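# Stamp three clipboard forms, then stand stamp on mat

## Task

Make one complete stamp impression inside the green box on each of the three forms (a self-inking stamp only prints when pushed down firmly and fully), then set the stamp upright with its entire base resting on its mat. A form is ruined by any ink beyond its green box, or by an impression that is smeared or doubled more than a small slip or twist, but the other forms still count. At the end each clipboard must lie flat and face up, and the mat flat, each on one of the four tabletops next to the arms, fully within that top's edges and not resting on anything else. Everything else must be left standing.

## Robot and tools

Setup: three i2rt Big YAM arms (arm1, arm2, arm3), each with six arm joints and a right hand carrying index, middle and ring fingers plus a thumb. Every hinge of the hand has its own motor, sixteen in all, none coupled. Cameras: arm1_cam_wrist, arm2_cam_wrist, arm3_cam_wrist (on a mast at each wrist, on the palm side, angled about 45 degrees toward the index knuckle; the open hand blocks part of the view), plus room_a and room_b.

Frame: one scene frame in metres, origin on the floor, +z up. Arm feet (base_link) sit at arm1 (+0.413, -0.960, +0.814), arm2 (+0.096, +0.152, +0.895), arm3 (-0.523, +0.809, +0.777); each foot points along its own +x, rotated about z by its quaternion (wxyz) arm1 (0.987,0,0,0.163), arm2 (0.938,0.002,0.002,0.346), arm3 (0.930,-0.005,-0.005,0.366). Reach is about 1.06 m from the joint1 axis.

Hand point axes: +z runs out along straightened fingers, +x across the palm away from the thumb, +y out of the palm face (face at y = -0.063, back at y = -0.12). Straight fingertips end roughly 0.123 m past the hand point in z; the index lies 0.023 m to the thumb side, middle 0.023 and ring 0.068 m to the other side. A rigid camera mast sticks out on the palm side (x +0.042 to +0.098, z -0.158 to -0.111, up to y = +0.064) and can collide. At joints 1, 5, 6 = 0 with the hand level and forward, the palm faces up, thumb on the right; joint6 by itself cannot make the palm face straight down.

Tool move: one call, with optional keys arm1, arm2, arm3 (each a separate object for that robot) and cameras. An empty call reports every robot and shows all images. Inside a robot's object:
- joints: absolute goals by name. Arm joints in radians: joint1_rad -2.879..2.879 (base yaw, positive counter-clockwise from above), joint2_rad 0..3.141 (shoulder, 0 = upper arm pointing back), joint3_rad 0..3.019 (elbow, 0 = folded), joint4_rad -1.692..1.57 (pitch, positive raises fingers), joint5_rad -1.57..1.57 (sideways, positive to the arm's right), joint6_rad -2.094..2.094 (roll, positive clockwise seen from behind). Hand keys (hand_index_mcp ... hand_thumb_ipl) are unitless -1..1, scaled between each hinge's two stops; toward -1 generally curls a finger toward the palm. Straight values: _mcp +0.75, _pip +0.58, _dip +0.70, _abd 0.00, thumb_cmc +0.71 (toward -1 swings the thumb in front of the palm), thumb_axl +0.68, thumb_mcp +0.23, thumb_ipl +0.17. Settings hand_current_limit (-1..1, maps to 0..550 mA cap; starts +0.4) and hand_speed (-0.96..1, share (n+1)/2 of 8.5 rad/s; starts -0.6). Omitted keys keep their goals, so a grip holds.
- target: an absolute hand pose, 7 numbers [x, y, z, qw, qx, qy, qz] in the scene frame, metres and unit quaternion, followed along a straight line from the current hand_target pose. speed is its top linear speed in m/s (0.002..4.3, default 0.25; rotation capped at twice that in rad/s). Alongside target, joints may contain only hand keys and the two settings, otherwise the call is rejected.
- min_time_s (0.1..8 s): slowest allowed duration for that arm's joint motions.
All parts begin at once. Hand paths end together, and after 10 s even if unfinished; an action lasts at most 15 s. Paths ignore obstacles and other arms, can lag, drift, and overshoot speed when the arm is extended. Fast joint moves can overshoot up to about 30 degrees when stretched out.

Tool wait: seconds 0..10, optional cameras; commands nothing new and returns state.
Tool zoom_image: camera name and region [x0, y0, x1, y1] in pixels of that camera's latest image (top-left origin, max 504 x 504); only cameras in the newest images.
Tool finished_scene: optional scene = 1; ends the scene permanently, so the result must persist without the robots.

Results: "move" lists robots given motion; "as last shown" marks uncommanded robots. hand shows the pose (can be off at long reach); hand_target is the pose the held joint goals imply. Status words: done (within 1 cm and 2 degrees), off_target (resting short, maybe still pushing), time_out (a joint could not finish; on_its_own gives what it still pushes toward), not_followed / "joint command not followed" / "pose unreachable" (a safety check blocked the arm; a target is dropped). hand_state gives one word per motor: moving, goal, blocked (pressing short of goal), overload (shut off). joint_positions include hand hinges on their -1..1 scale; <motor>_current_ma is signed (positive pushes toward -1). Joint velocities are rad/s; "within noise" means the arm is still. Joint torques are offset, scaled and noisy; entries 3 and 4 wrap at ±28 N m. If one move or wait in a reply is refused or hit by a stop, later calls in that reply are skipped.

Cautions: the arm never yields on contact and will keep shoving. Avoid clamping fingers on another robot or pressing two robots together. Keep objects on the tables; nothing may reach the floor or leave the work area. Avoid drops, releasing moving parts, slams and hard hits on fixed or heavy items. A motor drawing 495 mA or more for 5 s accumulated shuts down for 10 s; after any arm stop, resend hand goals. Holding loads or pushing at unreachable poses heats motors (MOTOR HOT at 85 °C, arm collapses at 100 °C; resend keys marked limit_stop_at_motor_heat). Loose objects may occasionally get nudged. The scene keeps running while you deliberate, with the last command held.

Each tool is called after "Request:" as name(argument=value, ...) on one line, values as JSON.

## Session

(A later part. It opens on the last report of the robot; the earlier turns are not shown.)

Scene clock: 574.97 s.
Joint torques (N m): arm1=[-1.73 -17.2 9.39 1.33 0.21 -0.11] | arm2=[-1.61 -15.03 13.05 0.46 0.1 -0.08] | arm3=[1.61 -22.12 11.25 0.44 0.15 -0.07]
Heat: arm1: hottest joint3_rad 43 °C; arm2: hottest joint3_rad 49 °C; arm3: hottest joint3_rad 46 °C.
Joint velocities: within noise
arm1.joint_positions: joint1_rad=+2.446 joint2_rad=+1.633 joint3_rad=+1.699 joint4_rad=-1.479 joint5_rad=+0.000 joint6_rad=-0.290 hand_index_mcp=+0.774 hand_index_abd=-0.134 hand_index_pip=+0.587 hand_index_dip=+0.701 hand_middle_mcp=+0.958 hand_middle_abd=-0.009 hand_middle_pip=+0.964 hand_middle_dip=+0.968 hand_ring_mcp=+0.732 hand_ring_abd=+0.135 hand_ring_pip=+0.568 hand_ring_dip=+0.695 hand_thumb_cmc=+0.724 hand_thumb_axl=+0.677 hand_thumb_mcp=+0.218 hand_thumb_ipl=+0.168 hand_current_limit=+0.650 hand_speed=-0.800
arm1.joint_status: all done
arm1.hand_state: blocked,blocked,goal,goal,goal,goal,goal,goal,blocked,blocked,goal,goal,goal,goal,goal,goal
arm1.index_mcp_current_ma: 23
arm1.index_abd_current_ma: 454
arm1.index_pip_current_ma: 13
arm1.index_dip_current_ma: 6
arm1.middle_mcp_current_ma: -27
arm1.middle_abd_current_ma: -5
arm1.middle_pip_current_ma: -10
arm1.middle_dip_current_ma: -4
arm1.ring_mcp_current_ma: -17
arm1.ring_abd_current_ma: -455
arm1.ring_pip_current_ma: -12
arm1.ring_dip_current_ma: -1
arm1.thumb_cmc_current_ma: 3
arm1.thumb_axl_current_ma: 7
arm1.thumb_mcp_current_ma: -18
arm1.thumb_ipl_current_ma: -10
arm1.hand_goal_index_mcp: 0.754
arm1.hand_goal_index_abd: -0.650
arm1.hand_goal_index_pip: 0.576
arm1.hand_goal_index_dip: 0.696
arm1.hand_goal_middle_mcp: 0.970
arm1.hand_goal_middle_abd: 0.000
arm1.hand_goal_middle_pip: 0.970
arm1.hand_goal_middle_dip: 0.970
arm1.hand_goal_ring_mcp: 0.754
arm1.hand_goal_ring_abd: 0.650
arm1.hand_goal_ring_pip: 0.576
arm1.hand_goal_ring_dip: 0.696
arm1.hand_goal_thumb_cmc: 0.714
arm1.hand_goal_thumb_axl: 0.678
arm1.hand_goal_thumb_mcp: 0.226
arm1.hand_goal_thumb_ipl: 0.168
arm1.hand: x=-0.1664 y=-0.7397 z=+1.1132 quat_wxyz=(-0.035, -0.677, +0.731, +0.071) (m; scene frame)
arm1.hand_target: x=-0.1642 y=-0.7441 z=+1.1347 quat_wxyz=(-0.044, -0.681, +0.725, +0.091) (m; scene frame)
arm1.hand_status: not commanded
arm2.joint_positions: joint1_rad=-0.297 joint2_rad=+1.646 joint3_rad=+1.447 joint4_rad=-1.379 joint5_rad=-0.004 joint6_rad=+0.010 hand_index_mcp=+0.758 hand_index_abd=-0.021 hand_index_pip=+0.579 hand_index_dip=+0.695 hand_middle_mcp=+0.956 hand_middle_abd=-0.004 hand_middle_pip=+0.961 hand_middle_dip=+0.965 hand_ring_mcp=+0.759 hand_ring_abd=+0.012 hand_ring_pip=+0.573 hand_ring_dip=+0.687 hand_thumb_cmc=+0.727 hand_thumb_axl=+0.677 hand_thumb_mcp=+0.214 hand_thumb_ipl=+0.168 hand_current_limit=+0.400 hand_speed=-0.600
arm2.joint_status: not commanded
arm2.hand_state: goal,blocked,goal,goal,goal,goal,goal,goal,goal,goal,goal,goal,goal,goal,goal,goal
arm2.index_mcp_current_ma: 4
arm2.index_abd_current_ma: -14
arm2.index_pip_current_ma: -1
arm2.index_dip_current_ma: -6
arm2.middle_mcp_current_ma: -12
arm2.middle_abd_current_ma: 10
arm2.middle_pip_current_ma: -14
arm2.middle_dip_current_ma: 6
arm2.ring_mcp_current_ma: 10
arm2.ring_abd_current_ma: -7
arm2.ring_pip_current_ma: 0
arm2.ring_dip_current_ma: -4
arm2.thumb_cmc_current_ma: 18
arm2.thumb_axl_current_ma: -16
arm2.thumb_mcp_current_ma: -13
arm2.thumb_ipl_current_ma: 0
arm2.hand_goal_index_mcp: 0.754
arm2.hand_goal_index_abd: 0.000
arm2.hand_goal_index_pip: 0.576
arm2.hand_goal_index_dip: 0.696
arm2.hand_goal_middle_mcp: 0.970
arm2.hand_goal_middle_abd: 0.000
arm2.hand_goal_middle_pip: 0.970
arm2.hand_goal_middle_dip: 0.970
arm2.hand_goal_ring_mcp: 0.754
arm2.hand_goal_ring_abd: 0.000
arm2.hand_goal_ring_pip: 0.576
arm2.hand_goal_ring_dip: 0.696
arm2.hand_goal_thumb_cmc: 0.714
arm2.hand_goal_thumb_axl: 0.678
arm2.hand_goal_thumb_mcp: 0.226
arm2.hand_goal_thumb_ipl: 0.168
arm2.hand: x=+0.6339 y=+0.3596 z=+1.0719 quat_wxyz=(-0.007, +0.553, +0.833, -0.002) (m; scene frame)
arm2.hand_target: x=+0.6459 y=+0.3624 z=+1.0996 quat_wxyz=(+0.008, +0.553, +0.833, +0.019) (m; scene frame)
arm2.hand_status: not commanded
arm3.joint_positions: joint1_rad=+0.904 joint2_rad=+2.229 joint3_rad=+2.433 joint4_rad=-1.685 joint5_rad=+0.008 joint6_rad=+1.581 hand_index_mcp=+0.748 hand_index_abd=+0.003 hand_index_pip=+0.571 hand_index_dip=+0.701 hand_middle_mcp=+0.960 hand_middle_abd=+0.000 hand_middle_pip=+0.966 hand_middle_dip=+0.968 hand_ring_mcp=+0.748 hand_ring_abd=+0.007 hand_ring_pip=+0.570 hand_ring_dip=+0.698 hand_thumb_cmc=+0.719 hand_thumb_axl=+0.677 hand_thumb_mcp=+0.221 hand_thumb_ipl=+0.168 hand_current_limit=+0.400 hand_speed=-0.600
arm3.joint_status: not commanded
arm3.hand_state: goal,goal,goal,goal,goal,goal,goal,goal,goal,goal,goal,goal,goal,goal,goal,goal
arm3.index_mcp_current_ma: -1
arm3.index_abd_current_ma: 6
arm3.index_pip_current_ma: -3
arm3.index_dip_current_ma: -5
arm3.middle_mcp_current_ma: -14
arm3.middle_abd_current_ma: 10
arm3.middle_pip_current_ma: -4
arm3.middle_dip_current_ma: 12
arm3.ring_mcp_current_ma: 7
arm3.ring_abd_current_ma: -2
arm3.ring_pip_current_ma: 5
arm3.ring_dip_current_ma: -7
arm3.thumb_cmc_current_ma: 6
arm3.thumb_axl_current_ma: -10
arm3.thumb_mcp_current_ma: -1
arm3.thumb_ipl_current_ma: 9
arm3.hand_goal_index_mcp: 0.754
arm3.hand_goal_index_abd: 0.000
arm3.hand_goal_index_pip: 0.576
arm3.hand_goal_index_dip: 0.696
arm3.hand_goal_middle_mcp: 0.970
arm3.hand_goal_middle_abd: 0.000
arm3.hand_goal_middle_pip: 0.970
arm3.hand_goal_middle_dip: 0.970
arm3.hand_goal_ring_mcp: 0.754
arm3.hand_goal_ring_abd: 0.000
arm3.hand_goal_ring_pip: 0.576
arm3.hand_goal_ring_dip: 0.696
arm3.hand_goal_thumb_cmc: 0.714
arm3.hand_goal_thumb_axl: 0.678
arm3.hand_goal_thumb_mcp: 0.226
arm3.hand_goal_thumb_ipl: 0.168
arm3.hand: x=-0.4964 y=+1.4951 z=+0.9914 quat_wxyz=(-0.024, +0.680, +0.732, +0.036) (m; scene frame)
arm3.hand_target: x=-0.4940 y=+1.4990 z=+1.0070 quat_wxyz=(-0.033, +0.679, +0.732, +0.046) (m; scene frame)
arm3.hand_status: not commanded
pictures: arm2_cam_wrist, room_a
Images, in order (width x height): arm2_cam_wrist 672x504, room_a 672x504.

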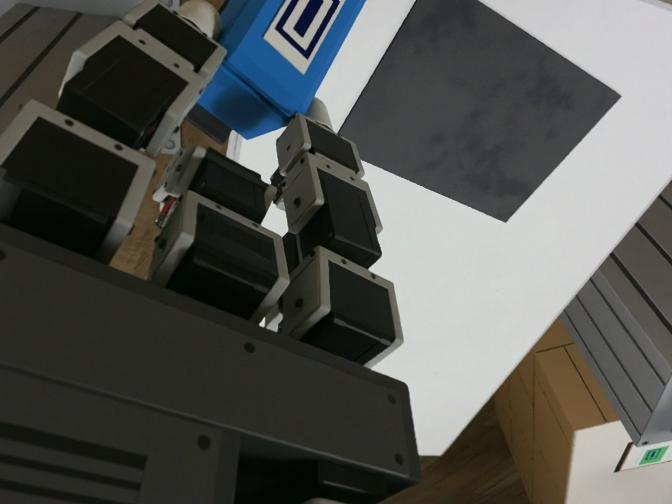

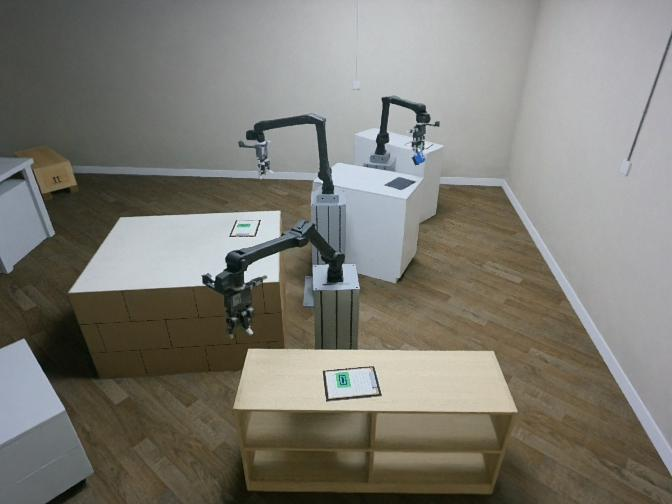

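Request:
move(arm1={"joints":{"joint1_rad":2.075,"joint6_rad":0.0,"hand_current_limit":0.75},"min_time_s":2.0}, cameras=["arm2_cam_wrist","room_a"])

Request:
move(arm1={"joints":{"joint4_rad":-1.13},"min_time_s":1.8}, cameras=["arm2_cam_wrist","room_a","room_b"])

Request:
zoom_image(camera="room_a", region=[360, 130, 420, 190])

Request:
zoom_image(camera="room_b", region=[255, 215, 325, 285])

Scene clock: 581.23 s.
Joint torques (N m): arm1=[-2.67 -17.26 9.39 1.32 0.24 0.08] | arm2=[-1.61 -15.03 13.04 0.46 0.09 -0.08] | arm3=[1.49 -22.12 11.25 0.43 0.14 -0.08]
Heat: arm1: hottest joint3_rad 43 °C; arm2: hottest joint3_rad 49 °C; arm3: hottest joint3_rad 46 °C.
move: arm1 done
Joint velocities: within noise
arm1.joint_positions: joint1_rad=+2.083 joint2_rad=+1.633 joint3_rad=+1.699 joint4_rad=-1.479 joint5_rad=+0.000 joint6_rad=-0.010 hand_index_mcp=+0.774 hand_index_abd=-0.134 hand_index_pip=+0.587 hand_index_dip=+0.701 hand_middle_mcp=+0.958 hand_middle_abd=-0.009 hand_middle_pip=+0.964 hand_middle_dip=+0.968 hand_ring_mcp=+0.732 hand_ring_abd=+0.134 hand_ring_pip=+0.568 hand_ring_dip=+0.695 hand_thumb_cmc=+0.724 hand_thumb_axl=+0.677 hand_thumb_mcp=+0.218 hand_thumb_ipl=+0.168 hand_current_limit=+0.750 hand_speed=-0.800
arm1.joint_status: all done
arm1.hand_state: blocked,blocked,goal,goal,goal,goal,goal,goal,blocked,blocked,goal,goal,goal,goal,goal,goal
arm1.index_mcp_current_ma: 19
arm1.index_abd_current_ma: 478
arm1.index_pip_current_ma: 7
arm1.index_dip_current_ma: 6
arm1.middle_mcp_current_ma: -26
arm1.middle_abd_current_ma: -3
arm1.middle_pip_current_ma: -14
arm1.middle_dip_current_ma: -2
arm1.ring_mcp_current_ma: -18
arm1.ring_abd_current_ma: -472
arm1.ring_pip_current_ma: -8
arm1.ring_dip_current_ma: 3
arm1.thumb_cmc_current_ma: 1
arm1.thumb_axl_current_ma: 7
arm1.thumb_mcp_current_ma: -21
arm1.thumb_ipl_current_ma: -9
arm1.hand_goal_index_mcp: 0.754
arm1.hand_goal_index_abd: -0.650
arm1.hand_goal_index_pip: 0.576
arm1.hand_goal_index_dip: 0.696
arm1.hand_goal_middle_mcp: 0.970
arm1.hand_goal_middle_abd: 0.000
arm1.hand_goal_middle_pip: 0.970
arm1.hand_goal_middle_dip: 0.970
arm1.hand_goal_ring_mcp: 0.754
arm1.hand_goal_ring_abd: 0.650
arm1.hand_goal_ring_pip: 0.576
arm1.hand_goal_ring_dip: 0.696
arm1.hand_goal_thumb_cmc: 0.714
arm1.hand_goal_thumb_axl: 0.678
arm1.hand_goal_thumb_mcp: 0.226
arm1.hand_goal_thumb_ipl: 0.168
arm1.hand: x=-0.0319 y=-0.5317 z=+1.1129 quat_wxyz=(-0.032, -0.411, +0.908, +0.072)
arm1.hand_target: x=-0.0251 y=-0.5301 z=+1.1343 quat_wxyz=(-0.040, -0.402, +0.910, +0.092)
arm1.hand_status: not commanded
arm2, arm3: as last shown
arm2.index_mcp_current_ma: 3
arm2.index_abd_current_ma: -10
arm2.index_pip_current_ma: 6
arm2.index_dip_current_ma: 4
arm2.middle_mcp_current_ma: -16
arm2.middle_abd_current_ma: 12
arm2.middle_dip_current_ma: 15
arm2.ring_mcp_current_ma: 4
arm2.ring_abd_current_ma: 0
arm2.ring_pip_current_ma: -7
arm2.ring_dip_current_ma: -12
arm2.thumb_cmc_current_ma: 12
arm2.thumb_axl_current_ma: -20
arm2.thumb_mcp_current_ma: -18
arm2.thumb_ipl_current_ma: 2
arm3.index_mcp_current_ma: -3
arm3.index_abd_current_ma: 5
arm3.index_pip_current_ma: 2
arm3.index_dip_current_ma: -4
arm3.middle_mcp_current_ma: -11
arm3.middle_abd_current_ma: 9
arm3.middle_pip_current_ma: -1
arm3.middle_dip_current_ma: 10
arm3.ring_mcp_current_ma: 5
arm3.ring_abd_current_ma: -5
arm3.ring_dip_current_ma: -6
arm3.thumb_cmc_current_ma: 8
arm3.thumb_axl_current_ma: -8
arm3.thumb_mcp_current_ma: -4
arm3.thumb_ipl_current_ma: 11
Images, in order (width x height): arm2_cam_wrist 672x504, room_a 672x504.

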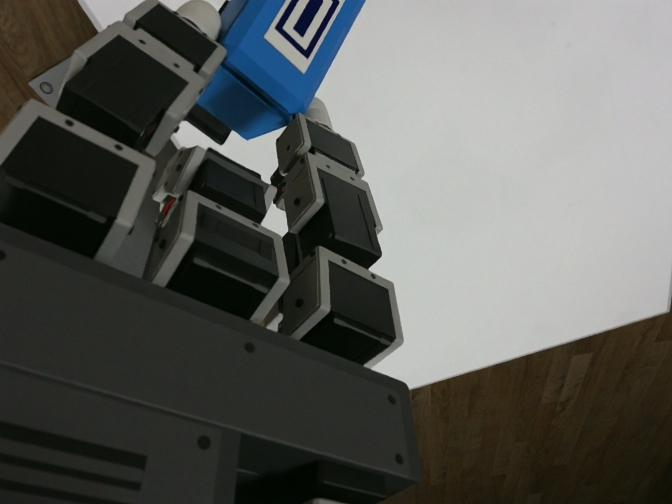

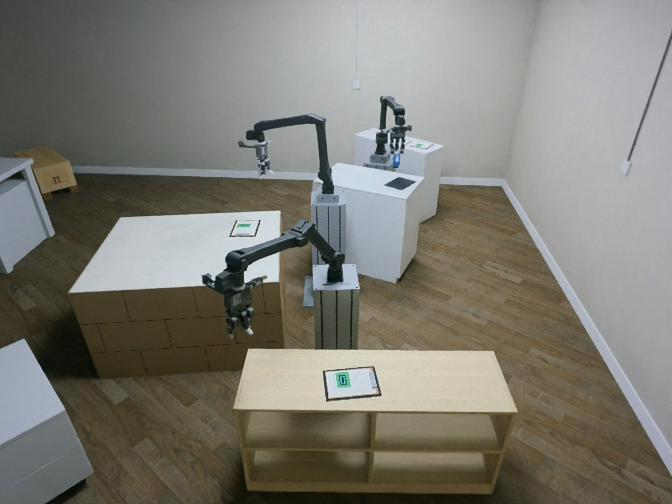

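Scene clock: 583.73 s.
Joint torques (N m): arm1=[-2.78 -18.02 10.07 2.21 0.21 0.03] | arm2=[-1.61 -15.03 13.05 0.46 0.09 -0.09] | arm3=[1.44 -22.36 11.28 0.46 0.14 -0.07]
Heat: arm1: hottest joint3_rad 43 °C; arm2: hottest joint3_rad 49 °C; arm3: hottest joint3_rad 46 °C.
move: arm1 done
Joint velocities: within noise
arm1.joint_positions: joint1_rad=+2.083 joint2_rad=+1.633 joint3_rad=+1.699 joint4_rad=-1.149 joint5_rad=+0.000 joint6_rad=-0.010 hand_index_mcp=+0.820 hand_index_abd=-0.157 hand_index_pip=+0.617 hand_index_dip=+0.712 hand_middle_mcp=+0.958 hand_middle_abd=-0.009 hand_middle_pip=+0.964 hand_middle_dip=+0.968 hand_ring_mcp=+0.732 hand_ring_abd=+0.135 hand_ring_pip=+0.568 hand_ring_dip=+0.695 hand_thumb_cmc=+0.725 hand_thumb_axl=+0.677 hand_thumb_mcp=+0.218 hand_thumb_ipl=+0.168 hand_current_limit=+0.750 hand_speed=-0.800
arm1.joint_status: all done
arm1.hand_state: blocked,blocked,blocked,goal,goal,goal,goal,goal,blocked,blocked,goal,goal,goal,goal,goal,goal
arm1.index_mcp_current_ma: 84
arm1.index_abd_current_ma: 452
arm1.index_pip_current_ma: 47
arm1.index_dip_current_ma: 17
arm1.middle_mcp_current_ma: -20
arm1.middle_abd_current_ma: -5
arm1.middle_pip_current_ma: -12
arm1.middle_dip_current_ma: -3
arm1.ring_mcp_current_ma: -21
arm1.ring_abd_current_ma: -471
arm1.ring_pip_current_ma: -11
arm1.ring_dip_current_ma: 3
arm1.thumb_cmc_current_ma: 6
arm1.thumb_axl_current_ma: 5
arm1.thumb_mcp_current_ma: -18
arm1.thumb_ipl_current_ma: -13
arm1.hand_goal_index_mcp: 0.754
arm1.hand_goal_index_abd: -0.650
arm1.hand_goal_index_pip: 0.576
arm1.hand_goal_index_dip: 0.696
arm1.hand_goal_middle_mcp: 0.970
arm1.hand_goal_middle_abd: 0.000
arm1.hand_goal_middle_pip: 0.970
arm1.hand_goal_middle_dip: 0.970
arm1.hand_goal_ring_mcp: 0.754
arm1.hand_goal_ring_abd: 0.650
arm1.hand_goal_ring_pip: 0.576
arm1.hand_goal_ring_dip: 0.696
arm1.hand_goal_thumb_cmc: 0.714
arm1.hand_goal_thumb_axl: 0.678
arm1.hand_goal_thumb_mcp: 0.226
arm1.hand_goal_thumb_ipl: 0.168
arm1.on_its_own: hand_index_abd moved -0.023 toward your old target -0.650
arm1.hand: x=-0.0827 y=-0.4862 z=+1.1652 quat_wxyz=(-0.097, -0.400, +0.884, +0.221)
arm1.hand_target: x=-0.0750 y=-0.4846 z=+1.1914 quat_wxyz=(-0.108, -0.390, +0.881, +0.245)
arm1.hand_status: not commanded
arm2, arm3: as last shown
arm2.index_mcp_current_ma: 9
arm2.index_abd_current_ma: -24
arm2.index_pip_current_ma: -20
arm2.index_dip_current_ma: -1
arm2.middle_mcp_current_ma: -14
arm2.middle_abd_current_ma: 2
arm2.middle_pip_current_ma: -1
arm2.middle_dip_current_ma: -8
arm2.ring_mcp_current_ma: 15
arm2.ring_abd_current_ma: -8
arm2.ring_pip_current_ma: 5
arm2.ring_dip_current_ma: -15
arm2.thumb_cmc_current_ma: 16
arm2.thumb_axl_current_ma: 7
arm2.thumb_mcp_current_ma: -19
arm2.thumb_ipl_current_ma: -15
arm3.index_mcp_current_ma: 0
arm3.index_abd_current_ma: 6
arm3.index_pip_current_ma: 0
arm3.index_dip_current_ma: -5
arm3.middle_abd_current_ma: 8
arm3.middle_pip_current_ma: -4
arm3.middle_dip_current_ma: 8
arm3.ring_mcp_current_ma: 3
arm3.ring_abd_current_ma: -10
arm3.ring_pip_current_ma: -2
arm3.ring_dip_current_ma: 0
arm3.thumb_cmc_current_ma: 10
arm3.thumb_axl_current_ma: -9
arm3.thumb_mcp_current_ma: -3
arm3.thumb_ipl_current_ma: 9
Images, in order (width x height): arm2_cam_wrist 672x504, room_a 672x504, room_b 672x504.

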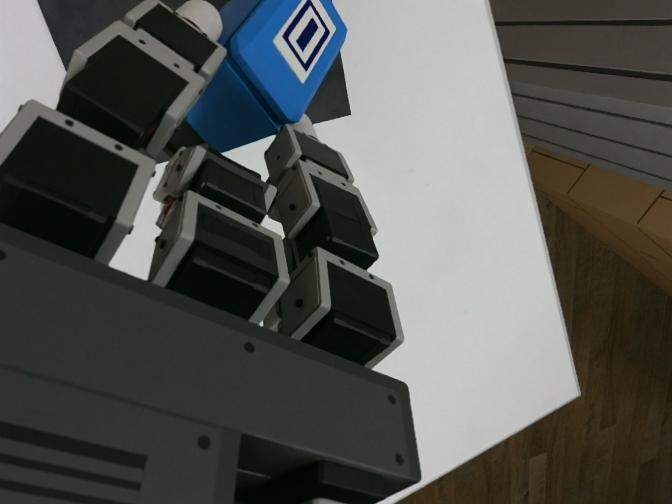

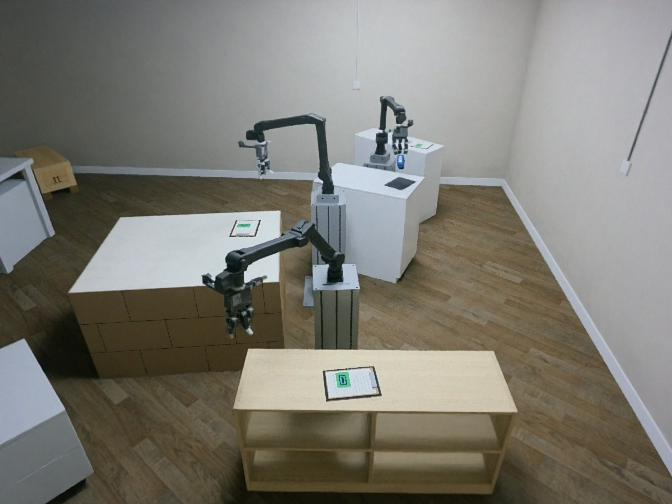

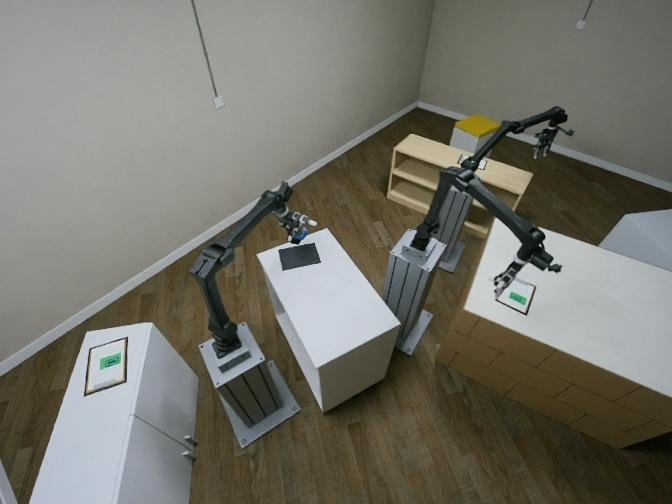

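Scaled by 8.400.

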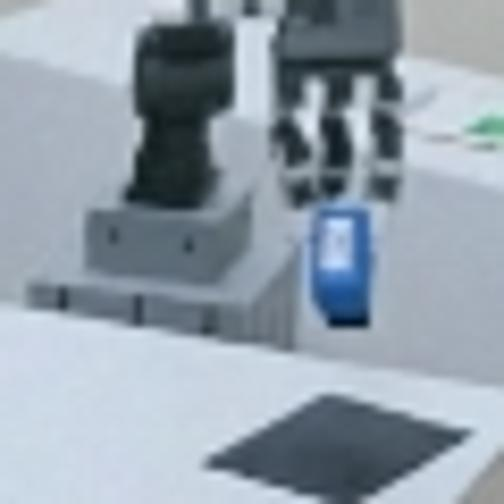

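Scaled by 7.200.

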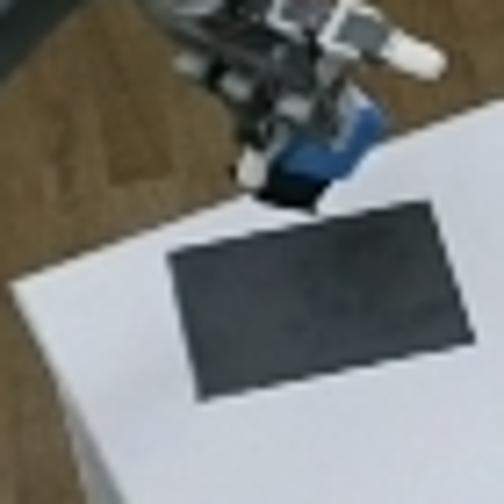

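Request:
move(cameras=["room_a","room_b","arm2_cam_wrist"])

Scene clock: 584.53 s.
Joint torques (N m): arm1=[-2.67 -18.02 10.02 2.19 0.22 0.03] | arm2=[-1.61 -15.03 13.04 0.46 0.09 -0.09] | arm3=[1.61 -22.3 11.29 0.49 0.14 -0.07]
Heat: arm1: hottest joint3_rad 43 °C; arm2: hottest joint3_rad 49 °C; arm3: hottest joint3_rad 46 °C.
Joint velocities: within noise
arm1.joint_positions: joint1_rad=+2.083 joint2_rad=+1.633 joint3_rad=+1.699 joint4_rad=-1.149 joint5_rad=+0.000 joint6_rad=-0.010 hand_index_mcp=+0.820 hand_index_abd=-0.157 hand_index_pip=+0.617 hand_index_dip=+0.712 hand_middle_mcp=+0.958 hand_middle_abd=-0.009 hand_middle_pip=+0.964 hand_middle_dip=+0.968 hand_ring_mcp=+0.732 hand_ring_abd=+0.135 hand_ring_pip=+0.568 hand_ring_dip=+0.695 hand_thumb_cmc=+0.725 hand_thumb_axl=+0.677 hand_thumb_mcp=+0.218 hand_thumb_ipl=+0.168 hand_current_limit=+0.750 hand_speed=-0.800
arm1.joint_status: all done
arm1.hand_state: blocked,blocked,blocked,goal,goal,goal,goal,goal,blocked,blocked,goal,goal,goal,goal,goal,goal
arm1.index_mcp_current_ma: 87
arm1.index_abd_current_ma: 453
arm1.index_pip_current_ma: 40
arm1.index_dip_current_ma: 23
arm1.middle_mcp_current_ma: -22
arm1.middle_abd_current_ma: -7
arm1.middle_pip_current_ma: -17
arm1.middle_dip_current_ma: 1
arm1.ring_mcp_current_ma: -17
arm1.ring_abd_current_ma: -473
arm1.ring_pip_current_ma: -9
arm1.ring_dip_current_ma: 1
arm1.thumb_cmc_current_ma: 2
arm1.thumb_axl_current_ma: 8
arm1.thumb_mcp_current_ma: -20
arm1.thumb_ipl_current_ma: -5
arm1.hand_goal_index_mcp: 0.754
arm1.hand_goal_index_abd: -0.650
arm1.hand_goal_index_pip: 0.576
arm1.hand_goal_index_dip: 0.696
arm1.hand_goal_middle_mcp: 0.970
arm1.hand_goal_middle_abd: 0.000
arm1.hand_goal_middle_pip: 0.970
arm1.hand_goal_middle_dip: 0.970
arm1.hand_goal_ring_mcp: 0.754
arm1.hand_goal_ring_abd: 0.650
arm1.hand_goal_ring_pip: 0.576
arm1.hand_goal_ring_dip: 0.696
arm1.hand_goal_thumb_cmc: 0.714
arm1.hand_goal_thumb_axl: 0.678
arm1.hand_goal_thumb_mcp: 0.226
arm1.hand_goal_thumb_ipl: 0.168
arm1.hand: x=-0.0827 y=-0.4862 z=+1.1652 quat_wxyz=(-0.097, -0.400, +0.884, +0.221) (m; scene frame)
arm1.hand_target: x=-0.0750 y=-0.4846 z=+1.1914 quat_wxyz=(-0.108, -0.390, +0.881, +0.245) (m; scene frame)
arm1.hand_status: not commanded
arm2.joint_positions: joint1_rad=-0.297 joint2_rad=+1.646 joint3_rad=+1.447 joint4_rad=-1.379 joint5_rad=-0.004 joint6_rad=+0.010 hand_index_mcp=+0.758 hand_index_abd=-0.021 hand_index_pip=+0.579 hand_index_dip=+0.695 hand_middle_mcp=+0.956 hand_middle_abd=-0.004 hand_middle_pip=+0.961 hand_middle_dip=+0.965 hand_ring_mcp=+0.759 hand_ring_abd=+0.012 hand_ring_pip=+0.573 hand_ring_dip=+0.687 hand_thumb_cmc=+0.727 hand_thumb_axl=+0.677 hand_thumb_mcp=+0.214 hand_thumb_ipl=+0.168 hand_current_limit=+0.400 hand_speed=-0.600
arm2.joint_status: not commanded
arm2.hand_state: goal,blocked,goal,goal,goal,goal,goal,goal,goal,goal,goal,goal,goal,goal,goal,goal
arm2.index_mcp_current_ma: -3
arm2.index_abd_current_ma: -16
arm2.index_pip_current_ma: -9
arm2.index_dip_current_ma: 0
arm2.middle_mcp_current_ma: -16
arm2.middle_abd_current_ma: -7
arm2.middle_pip_current_ma: -15
arm2.middle_dip_current_ma: 2
arm2.ring_mcp_current_ma: -6
arm2.ring_abd_current_ma: 14
arm2.ring_pip_current_ma: -1
arm2.ring_dip_current_ma: -1
arm2.thumb_cmc_current_ma: 17
arm2.thumb_axl_current_ma: -10
arm2.thumb_mcp_current_ma: -9
arm2.thumb_ipl_current_ma: -10
arm2.hand_goal_index_mcp: 0.754
arm2.hand_goal_index_abd: 0.000
arm2.hand_goal_index_pip: 0.576
arm2.hand_goal_index_dip: 0.696
arm2.hand_goal_middle_mcp: 0.970
arm2.hand_goal_middle_abd: 0.000
arm2.hand_goal_middle_pip: 0.970
arm2.hand_goal_middle_dip: 0.970
arm2.hand_goal_ring_mcp: 0.754
arm2.hand_goal_ring_abd: 0.000
arm2.hand_goal_ring_pip: 0.576
arm2.hand_goal_ring_dip: 0.696
arm2.hand_goal_thumb_cmc: 0.714
arm2.hand_goal_thumb_axl: 0.678
arm2.hand_goal_thumb_mcp: 0.226
arm2.hand_goal_thumb_ipl: 0.168
arm2.hand: x=+0.6339 y=+0.3596 z=+1.0719 quat_wxyz=(-0.007, +0.553, +0.833, -0.002) (m; scene frame)
arm2.hand_target: x=+0.6459 y=+0.3624 z=+1.0996 quat_wxyz=(+0.008, +0.553, +0.833, +0.019) (m; scene frame)
arm2.hand_status: not commanded
arm3.joint_positions: joint1_rad=+0.904 joint2_rad=+2.229 joint3_rad=+2.433 joint4_rad=-1.685 joint5_rad=+0.008 joint6_rad=+1.581 hand_index_mcp=+0.748 hand_index_abd=+0.003 hand_index_pip=+0.571 hand_index_dip=+0.701 hand_middle_mcp=+0.960 hand_middle_abd=+0.000 hand_middle_pip=+0.966 hand_middle_dip=+0.968 hand_ring_mcp=+0.748 hand_ring_abd=+0.007 hand_ring_pip=+0.570 hand_ring_dip=+0.698 hand_thumb_cmc=+0.719 hand_thumb_axl=+0.677 hand_thumb_mcp=+0.221 hand_thumb_ipl=+0.168 hand_current_limit=+0.400 hand_speed=-0.600
arm3.joint_status: not commanded
arm3.hand_state: goal,goal,goal,goal,goal,goal,goal,goal,goal,goal,goal,goal,goal,goal,goal,goal
arm3.index_mcp_current_ma: -3
arm3.index_abd_current_ma: 3
arm3.index_pip_current_ma: 3
arm3.index_dip_current_ma: -3
arm3.middle_mcp_current_ma: -7
arm3.middle_abd_current_ma: 6
arm3.middle_pip_current_ma: -5
arm3.middle_dip_current_ma: 8
arm3.ring_mcp_current_ma: 2
arm3.ring_abd_current_ma: -6
arm3.ring_pip_current_ma: 3
arm3.ring_dip_current_ma: -7
arm3.thumb_cmc_current_ma: 10
arm3.thumb_axl_current_ma: -10
arm3.thumb_mcp_current_ma: 2
arm3.thumb_ipl_current_ma: 13
arm3.hand_goal_index_mcp: 0.754
arm3.hand_goal_index_abd: 0.000
arm3.hand_goal_index_pip: 0.576
arm3.hand_goal_index_dip: 0.696
arm3.hand_goal_middle_mcp: 0.970
arm3.hand_goal_middle_abd: 0.000
arm3.hand_goal_middle_pip: 0.970
arm3.hand_goal_middle_dip: 0.970
arm3.hand_goal_ring_mcp: 0.754
arm3.hand_goal_ring_abd: 0.000
arm3.hand_goal_ring_pip: 0.576
arm3.hand_goal_ring_dip: 0.696
arm3.hand_goal_thumb_cmc: 0.714
arm3.hand_goal_thumb_axl: 0.678
arm3.hand_goal_thumb_mcp: 0.226
arm3.hand_goal_thumb_ipl: 0.168
arm3.hand: x=-0.4964 y=+1.4951 z=+0.9914 quat_wxyz=(-0.024, +0.680, +0.732, +0.036) (m; scene frame)
arm3.hand_target: x=-0.4940 y=+1.4990 z=+1.0070 quat_wxyz=(-0.033, +0.679, +0.732, +0.046) (m; scene frame)
arm3.hand_status: not commanded
pictures: arm2_cam_wrist, room_a, room_b
Images, in order (width x height): arm2_cam_wrist 672x504, room_a 672x504, room_b 672x504.

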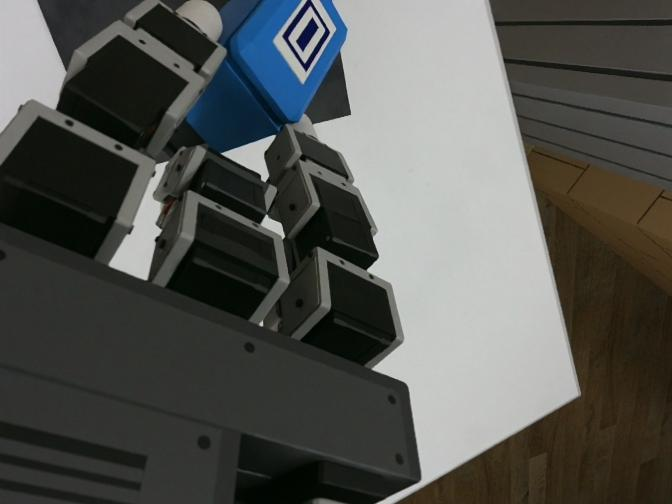

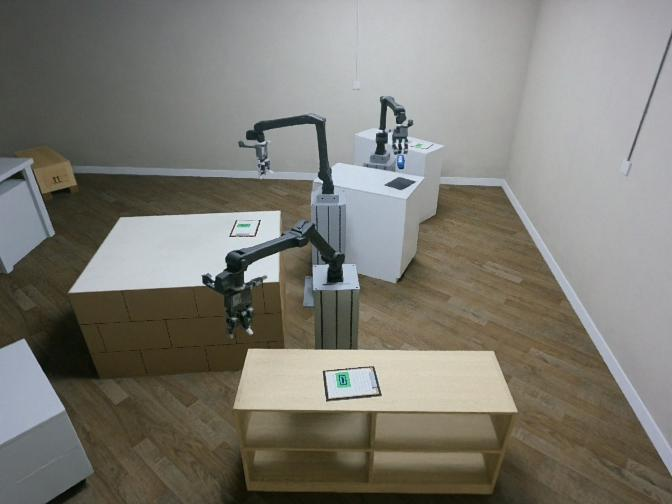

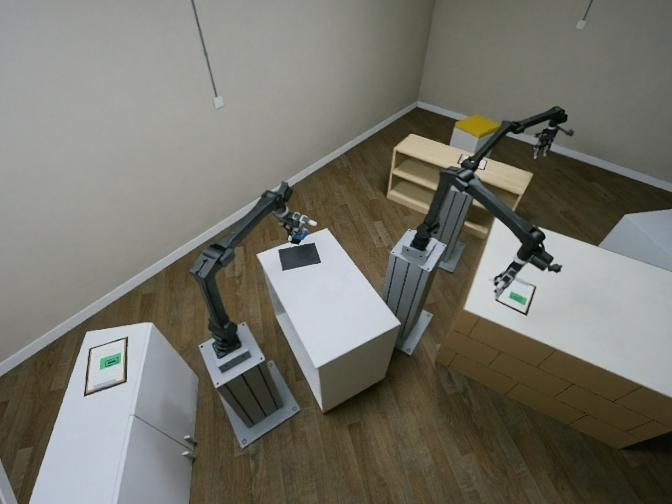

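Request:
zoom_image(camera="arm2_cam_wrist", region=[140, 0, 400, 195])

Request:
zoom_image(camera="room_a", region=[370, 130, 430, 175])

Request:
zoom_image(camera="room_b", region=[260, 205, 330, 258])

Scaled by 1.938.

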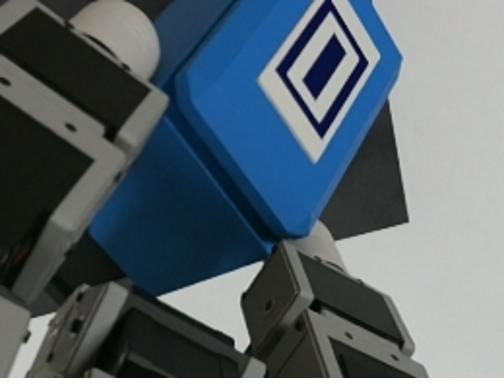

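Scaled by 8.400.

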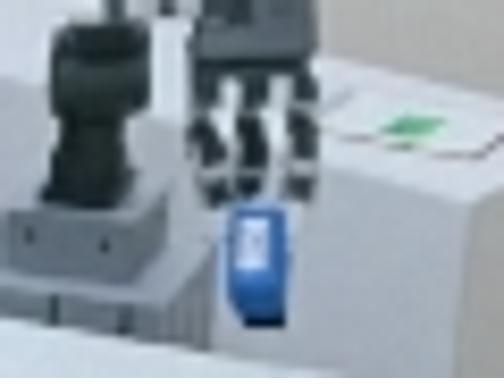

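Scaled by 7.200.

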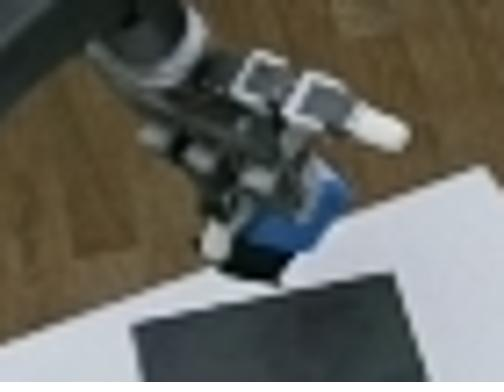

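Request:
move(arm1={"joints":{"hand_index_mcp":0.71}}, cameras=["arm2_cam_wrist"])

Scene clock: 587.30 s.
Joint torques (N m): arm1=[-2.78 -17.96 10.06 2.24 0.22 0.04] | arm2=[-1.61 -15.03 13.04 0.46 0.1 -0.09] | arm3=[1.67 -22.3 11.22 0.43 0.14 -0.06]
Heat: arm1: hottest joint3_rad 43 °C; arm2: hottest joint3_rad 49 °C; arm3: hottest joint3_rad 46 °C.
move: arm1 off_target
Joint velocities: within noise
arm1.joint_positions: joint1_rad=+2.083 joint2_rad=+1.633 joint3_rad=+1.699 joint4_rad=-1.149 joint5_rad=+0.000 joint6_rad=-0.010 hand_index_mcp=+0.820 hand_index_abd=-0.157 hand_index_pip=+0.617 hand_index_dip=+0.712 hand_middle_mcp=+0.958 hand_middle_abd=-0.009 hand_middle_pip=+0.964 hand_middle_dip=+0.968 hand_ring_mcp=+0.732 hand_ring_abd=+0.135 hand_ring_pip=+0.568 hand_ring_dip=+0.695 hand_thumb_cmc=+0.725 hand_thumb_axl=+0.677 hand_thumb_mcp=+0.218 hand_thumb_ipl=+0.168 hand_current_limit=+0.750 hand_speed=-0.800
arm1.joint_status: hand_index_mcp off_target (ended at +0.820, target +0.710)
arm1.hand_state: blocked,blocked,blocked,goal,goal,goal,goal,goal,blocked,blocked,goal,goal,goal,goal,goal,goal
arm1.index_mcp_current_ma: 149
arm1.index_abd_current_ma: 448
arm1.index_pip_current_ma: 43
arm1.index_dip_current_ma: 21
arm1.middle_mcp_current_ma: -19
arm1.middle_abd_current_ma: -6
arm1.middle_pip_current_ma: -12
arm1.middle_dip_current_ma: -5
arm1.ring_mcp_current_ma: -18
arm1.ring_abd_current_ma: -476
arm1.ring_pip_current_ma: -11
arm1.ring_dip_current_ma: -2
arm1.thumb_cmc_current_ma: 5
arm1.thumb_axl_current_ma: 6
arm1.thumb_mcp_current_ma: -20
arm1.thumb_ipl_current_ma: -9
arm1.hand_goal_index_mcp: 0.710
arm1.hand_goal_index_abd: -0.650
arm1.hand_goal_index_pip: 0.576
arm1.hand_goal_index_dip: 0.696
arm1.hand_goal_middle_mcp: 0.970
arm1.hand_goal_middle_abd: 0.000
arm1.hand_goal_middle_pip: 0.970
arm1.hand_goal_middle_dip: 0.970
arm1.hand_goal_ring_mcp: 0.754
arm1.hand_goal_ring_abd: 0.650
arm1.hand_goal_ring_pip: 0.576
arm1.hand_goal_ring_dip: 0.696
arm1.hand_goal_thumb_cmc: 0.714
arm1.hand_goal_thumb_axl: 0.678
arm1.hand_goal_thumb_mcp: 0.226
arm1.hand_goal_thumb_ipl: 0.168
arm1.hand: x=-0.0827 y=-0.4862 z=+1.1652 quat_wxyz=(-0.097, -0.400, +0.884, +0.221)
arm1.hand_target: x=-0.0750 y=-0.4846 z=+1.1914 quat_wxyz=(-0.108, -0.390, +0.881, +0.245)
arm1.hand_status: not commanded
arm2, arm3: as last shown
arm2.index_mcp_current_ma: -1
arm2.index_abd_current_ma: -9
arm2.index_pip_current_ma: -6
arm2.index_dip_current_ma: 2
arm2.middle_mcp_current_ma: -9
arm2.middle_abd_current_ma: -1
arm2.middle_pip_current_ma: 1
arm2.middle_dip_current_ma: -4
arm2.ring_mcp_current_ma: 17
arm2.ring_abd_current_ma: 2
arm2.ring_pip_current_ma: 12
arm2.ring_dip_current_ma: -10
arm2.thumb_cmc_current_ma: 9
arm2.thumb_axl_current_ma: -12
arm2.thumb_mcp_current_ma: 0
arm2.thumb_ipl_current_ma: -4
arm3.index_mcp_current_ma: 1
arm3.index_pip_current_ma: -4
arm3.index_dip_current_ma: -6
arm3.middle_mcp_current_ma: -12
arm3.middle_abd_current_ma: 8
arm3.middle_pip_current_ma: -2
arm3.middle_dip_current_ma: 12
arm3.ring_mcp_current_ma: 5
arm3.ring_abd_current_ma: -8
arm3.ring_pip_current_ma: 4
arm3.ring_dip_current_ma: -4
arm3.thumb_cmc_current_ma: 8
arm3.thumb_mcp_current_ma: -3
arm3.thumb_ipl_current_ma: 9
Images, in order (width x height): arm2_cam_wrist 672x504.

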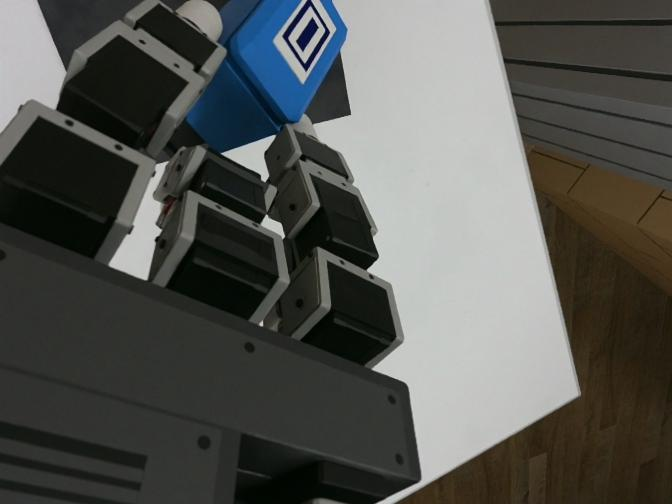

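Request:
move(arm1={"joints":{"hand_index_mcp":0.67}})

Scene clock: 587.87 s.
Joint torques (N m): arm1=[-2.73 -18.02 10.03 2.24 0.23 0.04] | arm2=[-1.61 -15.03 13.04 0.46 0.1 -0.09] | arm3=[1.44 -22.12 11.26 0.42 0.14 -0.08]
Heat: arm1: hottest joint3_rad 43 °C; arm2: hottest joint3_rad 49 °C; arm3: hottest joint3_rad 46 °C.
move: arm1 off_target
Joint velocities: within noise
arm1.joint_positions: joint1_rad=+2.083 joint2_rad=+1.633 joint3_rad=+1.699 joint4_rad=-1.149 joint5_rad=+0.000 joint6_rad=-0.010 hand_index_mcp=+0.820 hand_index_abd=-0.157 hand_index_pip=+0.617 hand_index_dip=+0.712 hand_middle_mcp=+0.958 hand_middle_abd=-0.009 hand_middle_pip=+0.964 hand_middle_dip=+0.968 hand_ring_mcp=+0.732 hand_ring_abd=+0.135 hand_ring_pip=+0.568 hand_ring_dip=+0.695 hand_thumb_cmc=+0.725 hand_thumb_axl=+0.677 hand_thumb_mcp=+0.218 hand_thumb_ipl=+0.168 hand_current_limit=+0.750 hand_speed=-0.800
arm1.joint_status: hand_index_mcp off_target (ended at +0.820, target +0.670)
arm1.hand_state: blocked,blocked,blocked,goal,goal,goal,goal,goal,blocked,blocked,goal,goal,goal,goal,goal,goal
arm1.index_mcp_current_ma: 210
arm1.index_abd_current_ma: 455
arm1.index_pip_current_ma: 46
arm1.index_dip_current_ma: 20
arm1.middle_mcp_current_ma: -23
arm1.middle_abd_current_ma: -12
arm1.middle_pip_current_ma: -12
arm1.middle_dip_current_ma: -2
arm1.ring_mcp_current_ma: -20
arm1.ring_abd_current_ma: -478
arm1.ring_pip_current_ma: -11
arm1.ring_dip_current_ma: 3
arm1.thumb_cmc_current_ma: 2
arm1.thumb_axl_current_ma: 7
arm1.thumb_mcp_current_ma: -21
arm1.thumb_ipl_current_ma: -6
arm1.hand_goal_index_mcp: 0.670
arm1.hand_goal_index_abd: -0.650
arm1.hand_goal_index_pip: 0.576
arm1.hand_goal_index_dip: 0.696
arm1.hand_goal_middle_mcp: 0.970
arm1.hand_goal_middle_abd: 0.000
arm1.hand_goal_middle_pip: 0.970
arm1.hand_goal_middle_dip: 0.970
arm1.hand_goal_ring_mcp: 0.754
arm1.hand_goal_ring_abd: 0.650
arm1.hand_goal_ring_pip: 0.576
arm1.hand_goal_ring_dip: 0.696
arm1.hand_goal_thumb_cmc: 0.714
arm1.hand_goal_thumb_axl: 0.678
arm1.hand_goal_thumb_mcp: 0.226
arm1.hand_goal_thumb_ipl: 0.168
arm1.hand: x=-0.0827 y=-0.4862 z=+1.1652 quat_wxyz=(-0.097, -0.400, +0.884, +0.221)
arm1.hand_target: x=-0.0750 y=-0.4846 z=+1.1914 quat_wxyz=(-0.108, -0.390, +0.881, +0.245)
arm1.hand_status: not commanded
arm2, arm3: as last shown
arm2.index_mcp_current_ma: -8
arm2.index_abd_current_ma: -22
arm2.index_pip_current_ma: 3
arm2.index_dip_current_ma: -7
arm2.middle_mcp_current_ma: -13
arm2.middle_abd_current_ma: -5
arm2.middle_pip_current_ma: -5
arm2.middle_dip_current_ma: 5
arm2.ring_mcp_current_ma: 10
arm2.ring_abd_current_ma: -19
arm2.ring_pip_current_ma: -11
arm2.ring_dip_current_ma: 5
arm2.thumb_cmc_current_ma: 10
arm2.thumb_axl_current_ma: -8
arm2.thumb_mcp_current_ma: -19
arm2.thumb_ipl_current_ma: 12
arm3.index_mcp_current_ma: -1
arm3.index_abd_current_ma: 8
arm3.index_pip_current_ma: -2
arm3.index_dip_current_ma: -2
arm3.middle_mcp_current_ma: -10
arm3.middle_abd_current_ma: 6
arm3.ring_mcp_current_ma: 6
arm3.ring_abd_current_ma: -10
arm3.ring_pip_current_ma: 1
arm3.ring_dip_current_ma: -8
arm3.thumb_cmc_current_ma: 11
arm3.thumb_axl_current_ma: -5
arm3.thumb_mcp_current_ma: 0
arm3.thumb_ipl_current_ma: 8
pictures: none

Request:
move(arm1={"joints":{"joint4_rad":-0.85},"min_time_s":2}, cameras=["arm2_cam_wrist","room_a","room_b"])

Request:
zoom_image(camera="room_a", region=[370, 120, 430, 165])

Request:
zoom_image(camera="room_b", region=[260, 195, 330, 248])

Scene clock: 590.47 s.
Joint torques (N m): arm1=[-2.61 -18.61 10.51 2.82 0.21 0.03] | arm2=[-1.61 -15.03 13.05 0.46 0.09 -0.08] | arm3=[1.67 -22.12 11.25 0.44 0.15 -0.08]
Heat: arm1: hottest joint3_rad 43 °C; arm2: hottest joint3_rad 49 °C; arm3: hottest joint3_rad 46 °C.
move: arm1 done
Joint velocities: within noise
arm1.joint_positions: joint1_rad=+2.083 joint2_rad=+1.633 joint3_rad=+1.699 joint4_rad=-0.874 joint5_rad=+0.000 joint6_rad=-0.010 hand_index_mcp=+0.821 hand_index_abd=-0.159 hand_index_pip=+0.631 hand_index_dip=+0.718 hand_middle_mcp=+0.969 hand_middle_abd=-0.009 hand_middle_pip=+0.964 hand_middle_dip=+0.968 hand_ring_mcp=+0.740 hand_ring_abd=+0.134 hand_ring_pip=+0.568 hand_ring_dip=+0.695 hand_thumb_cmc=+0.725 hand_thumb_axl=+0.677 hand_thumb_mcp=+0.218 hand_thumb_ipl=+0.168 hand_current_limit=+0.750 hand_speed=-0.800
arm1.joint_status: all done
arm1.hand_state: blocked,blocked,blocked,blocked,goal,goal,goal,goal,goal,blocked,goal,goal,goal,goal,goal,goal
arm1.index_mcp_current_ma: 203
arm1.index_abd_current_ma: 451
arm1.index_pip_current_ma: 65
arm1.index_dip_current_ma: 27
arm1.middle_mcp_current_ma: -11
arm1.middle_abd_current_ma: -5
arm1.middle_pip_current_ma: -14
arm1.middle_dip_current_ma: 2
arm1.ring_mcp_current_ma: -9
arm1.ring_abd_current_ma: -477
arm1.ring_pip_current_ma: -12
arm1.ring_dip_current_ma: -6
arm1.thumb_cmc_current_ma: 3
arm1.thumb_axl_current_ma: 7
arm1.thumb_mcp_current_ma: -16
arm1.thumb_ipl_current_ma: -10
arm1.hand_goal_index_mcp: 0.670
arm1.hand_goal_index_abd: -0.650
arm1.hand_goal_index_pip: 0.576
arm1.hand_goal_index_dip: 0.696
arm1.hand_goal_middle_mcp: 0.970
arm1.hand_goal_middle_abd: 0.000
arm1.hand_goal_middle_pip: 0.970
arm1.hand_goal_middle_dip: 0.970
arm1.hand_goal_ring_mcp: 0.754
arm1.hand_goal_ring_abd: 0.650
arm1.hand_goal_ring_pip: 0.576
arm1.hand_goal_ring_dip: 0.696
arm1.hand_goal_thumb_cmc: 0.714
arm1.hand_goal_thumb_axl: 0.678
arm1.hand_goal_thumb_mcp: 0.226
arm1.hand_goal_thumb_ipl: 0.168
arm1.hand: x=-0.1135 y=-0.4586 z=+1.2238 quat_wxyz=(-0.150, -0.383, +0.845, +0.341)
arm1.hand_target: x=-0.1038 y=-0.4585 z=+1.2533 quat_wxyz=(-0.161, -0.371, +0.839, +0.365)
arm1.hand_status: not commanded
arm2, arm3: as last shown
arm2.index_mcp_current_ma: 9
arm2.index_abd_current_ma: -9
arm2.index_pip_current_ma: -5
arm2.index_dip_current_ma: -2
arm2.middle_mcp_current_ma: -22
arm2.middle_abd_current_ma: 10
arm2.middle_pip_current_ma: -3
arm2.middle_dip_current_ma: 19
arm2.ring_mcp_current_ma: 11
arm2.ring_abd_current_ma: -8
arm2.ring_pip_current_ma: -3
arm2.ring_dip_current_ma: 21
arm2.thumb_cmc_current_ma: 12
arm2.thumb_axl_current_ma: -15
arm2.thumb_mcp_current_ma: -3
arm2.thumb_ipl_current_ma: -4
arm3.index_mcp_current_ma: -2
arm3.index_dip_current_ma: -4
arm3.middle_mcp_current_ma: -9
arm3.middle_abd_current_ma: 4
arm3.middle_pip_current_ma: -4
arm3.middle_dip_current_ma: 9
arm3.ring_mcp_current_ma: 5
arm3.ring_abd_current_ma: -7
arm3.ring_pip_current_ma: -3
arm3.thumb_cmc_current_ma: 8
arm3.thumb_axl_current_ma: -10
arm3.thumb_mcp_current_ma: -4
arm3.thumb_ipl_current_ma: 5
Images, in order (width x height): arm2_cam_wrist 672x504, room_a 672x504, room_b 672x504.

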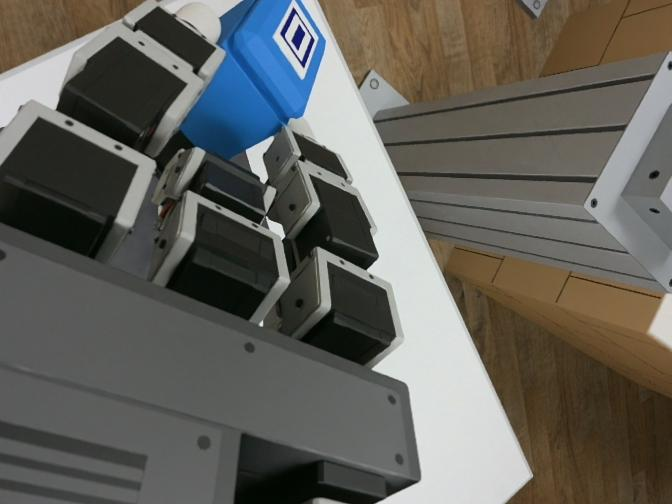

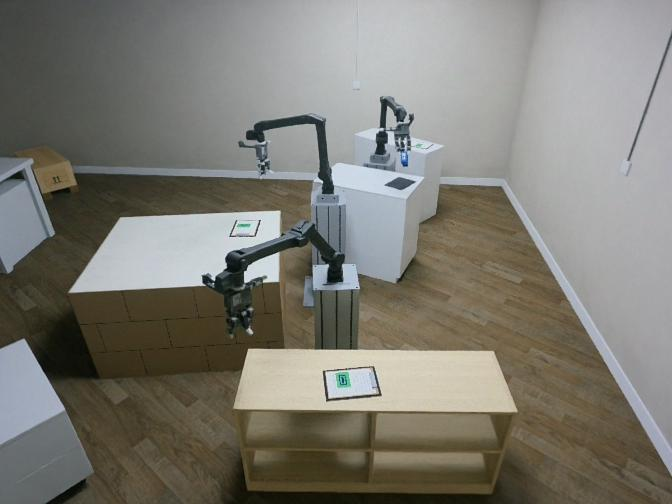

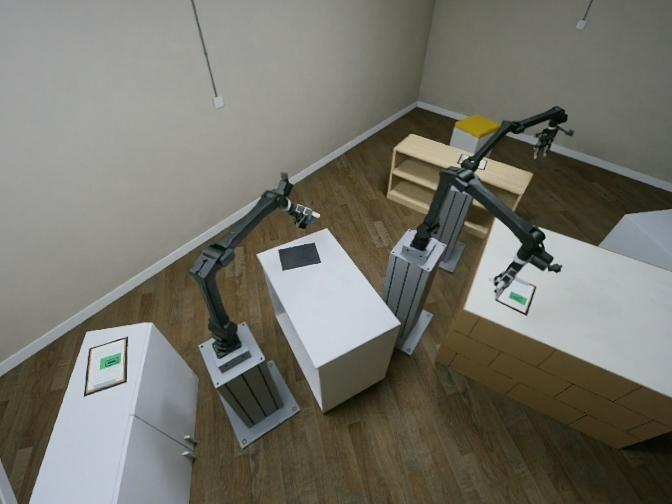

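Scaled by 8.400.

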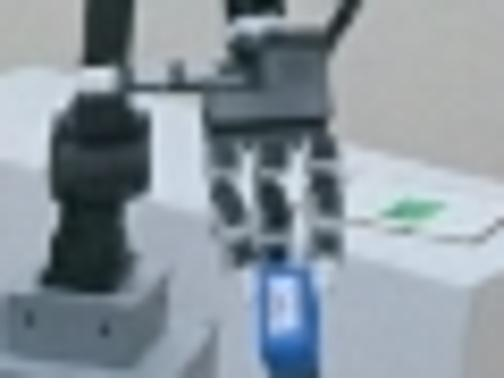

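Scaled by 7.200.

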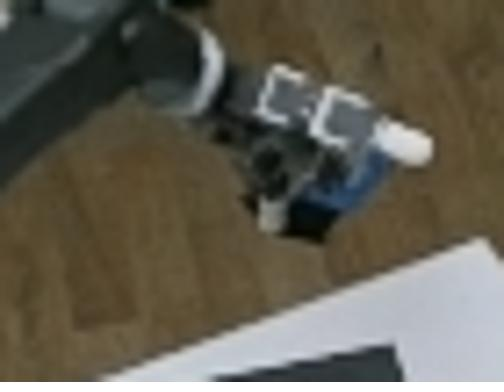

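Request:
zoom_image(camera="arm2_cam_wrist", region=[140, 0, 400, 195])

Scaled by 1.938.

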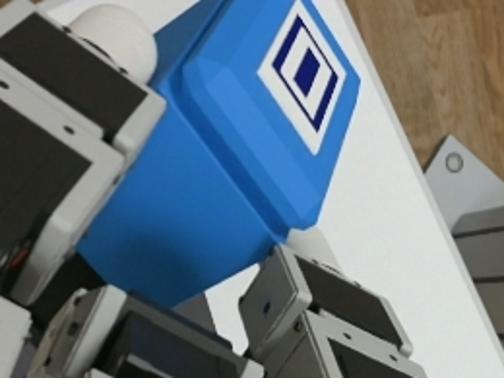

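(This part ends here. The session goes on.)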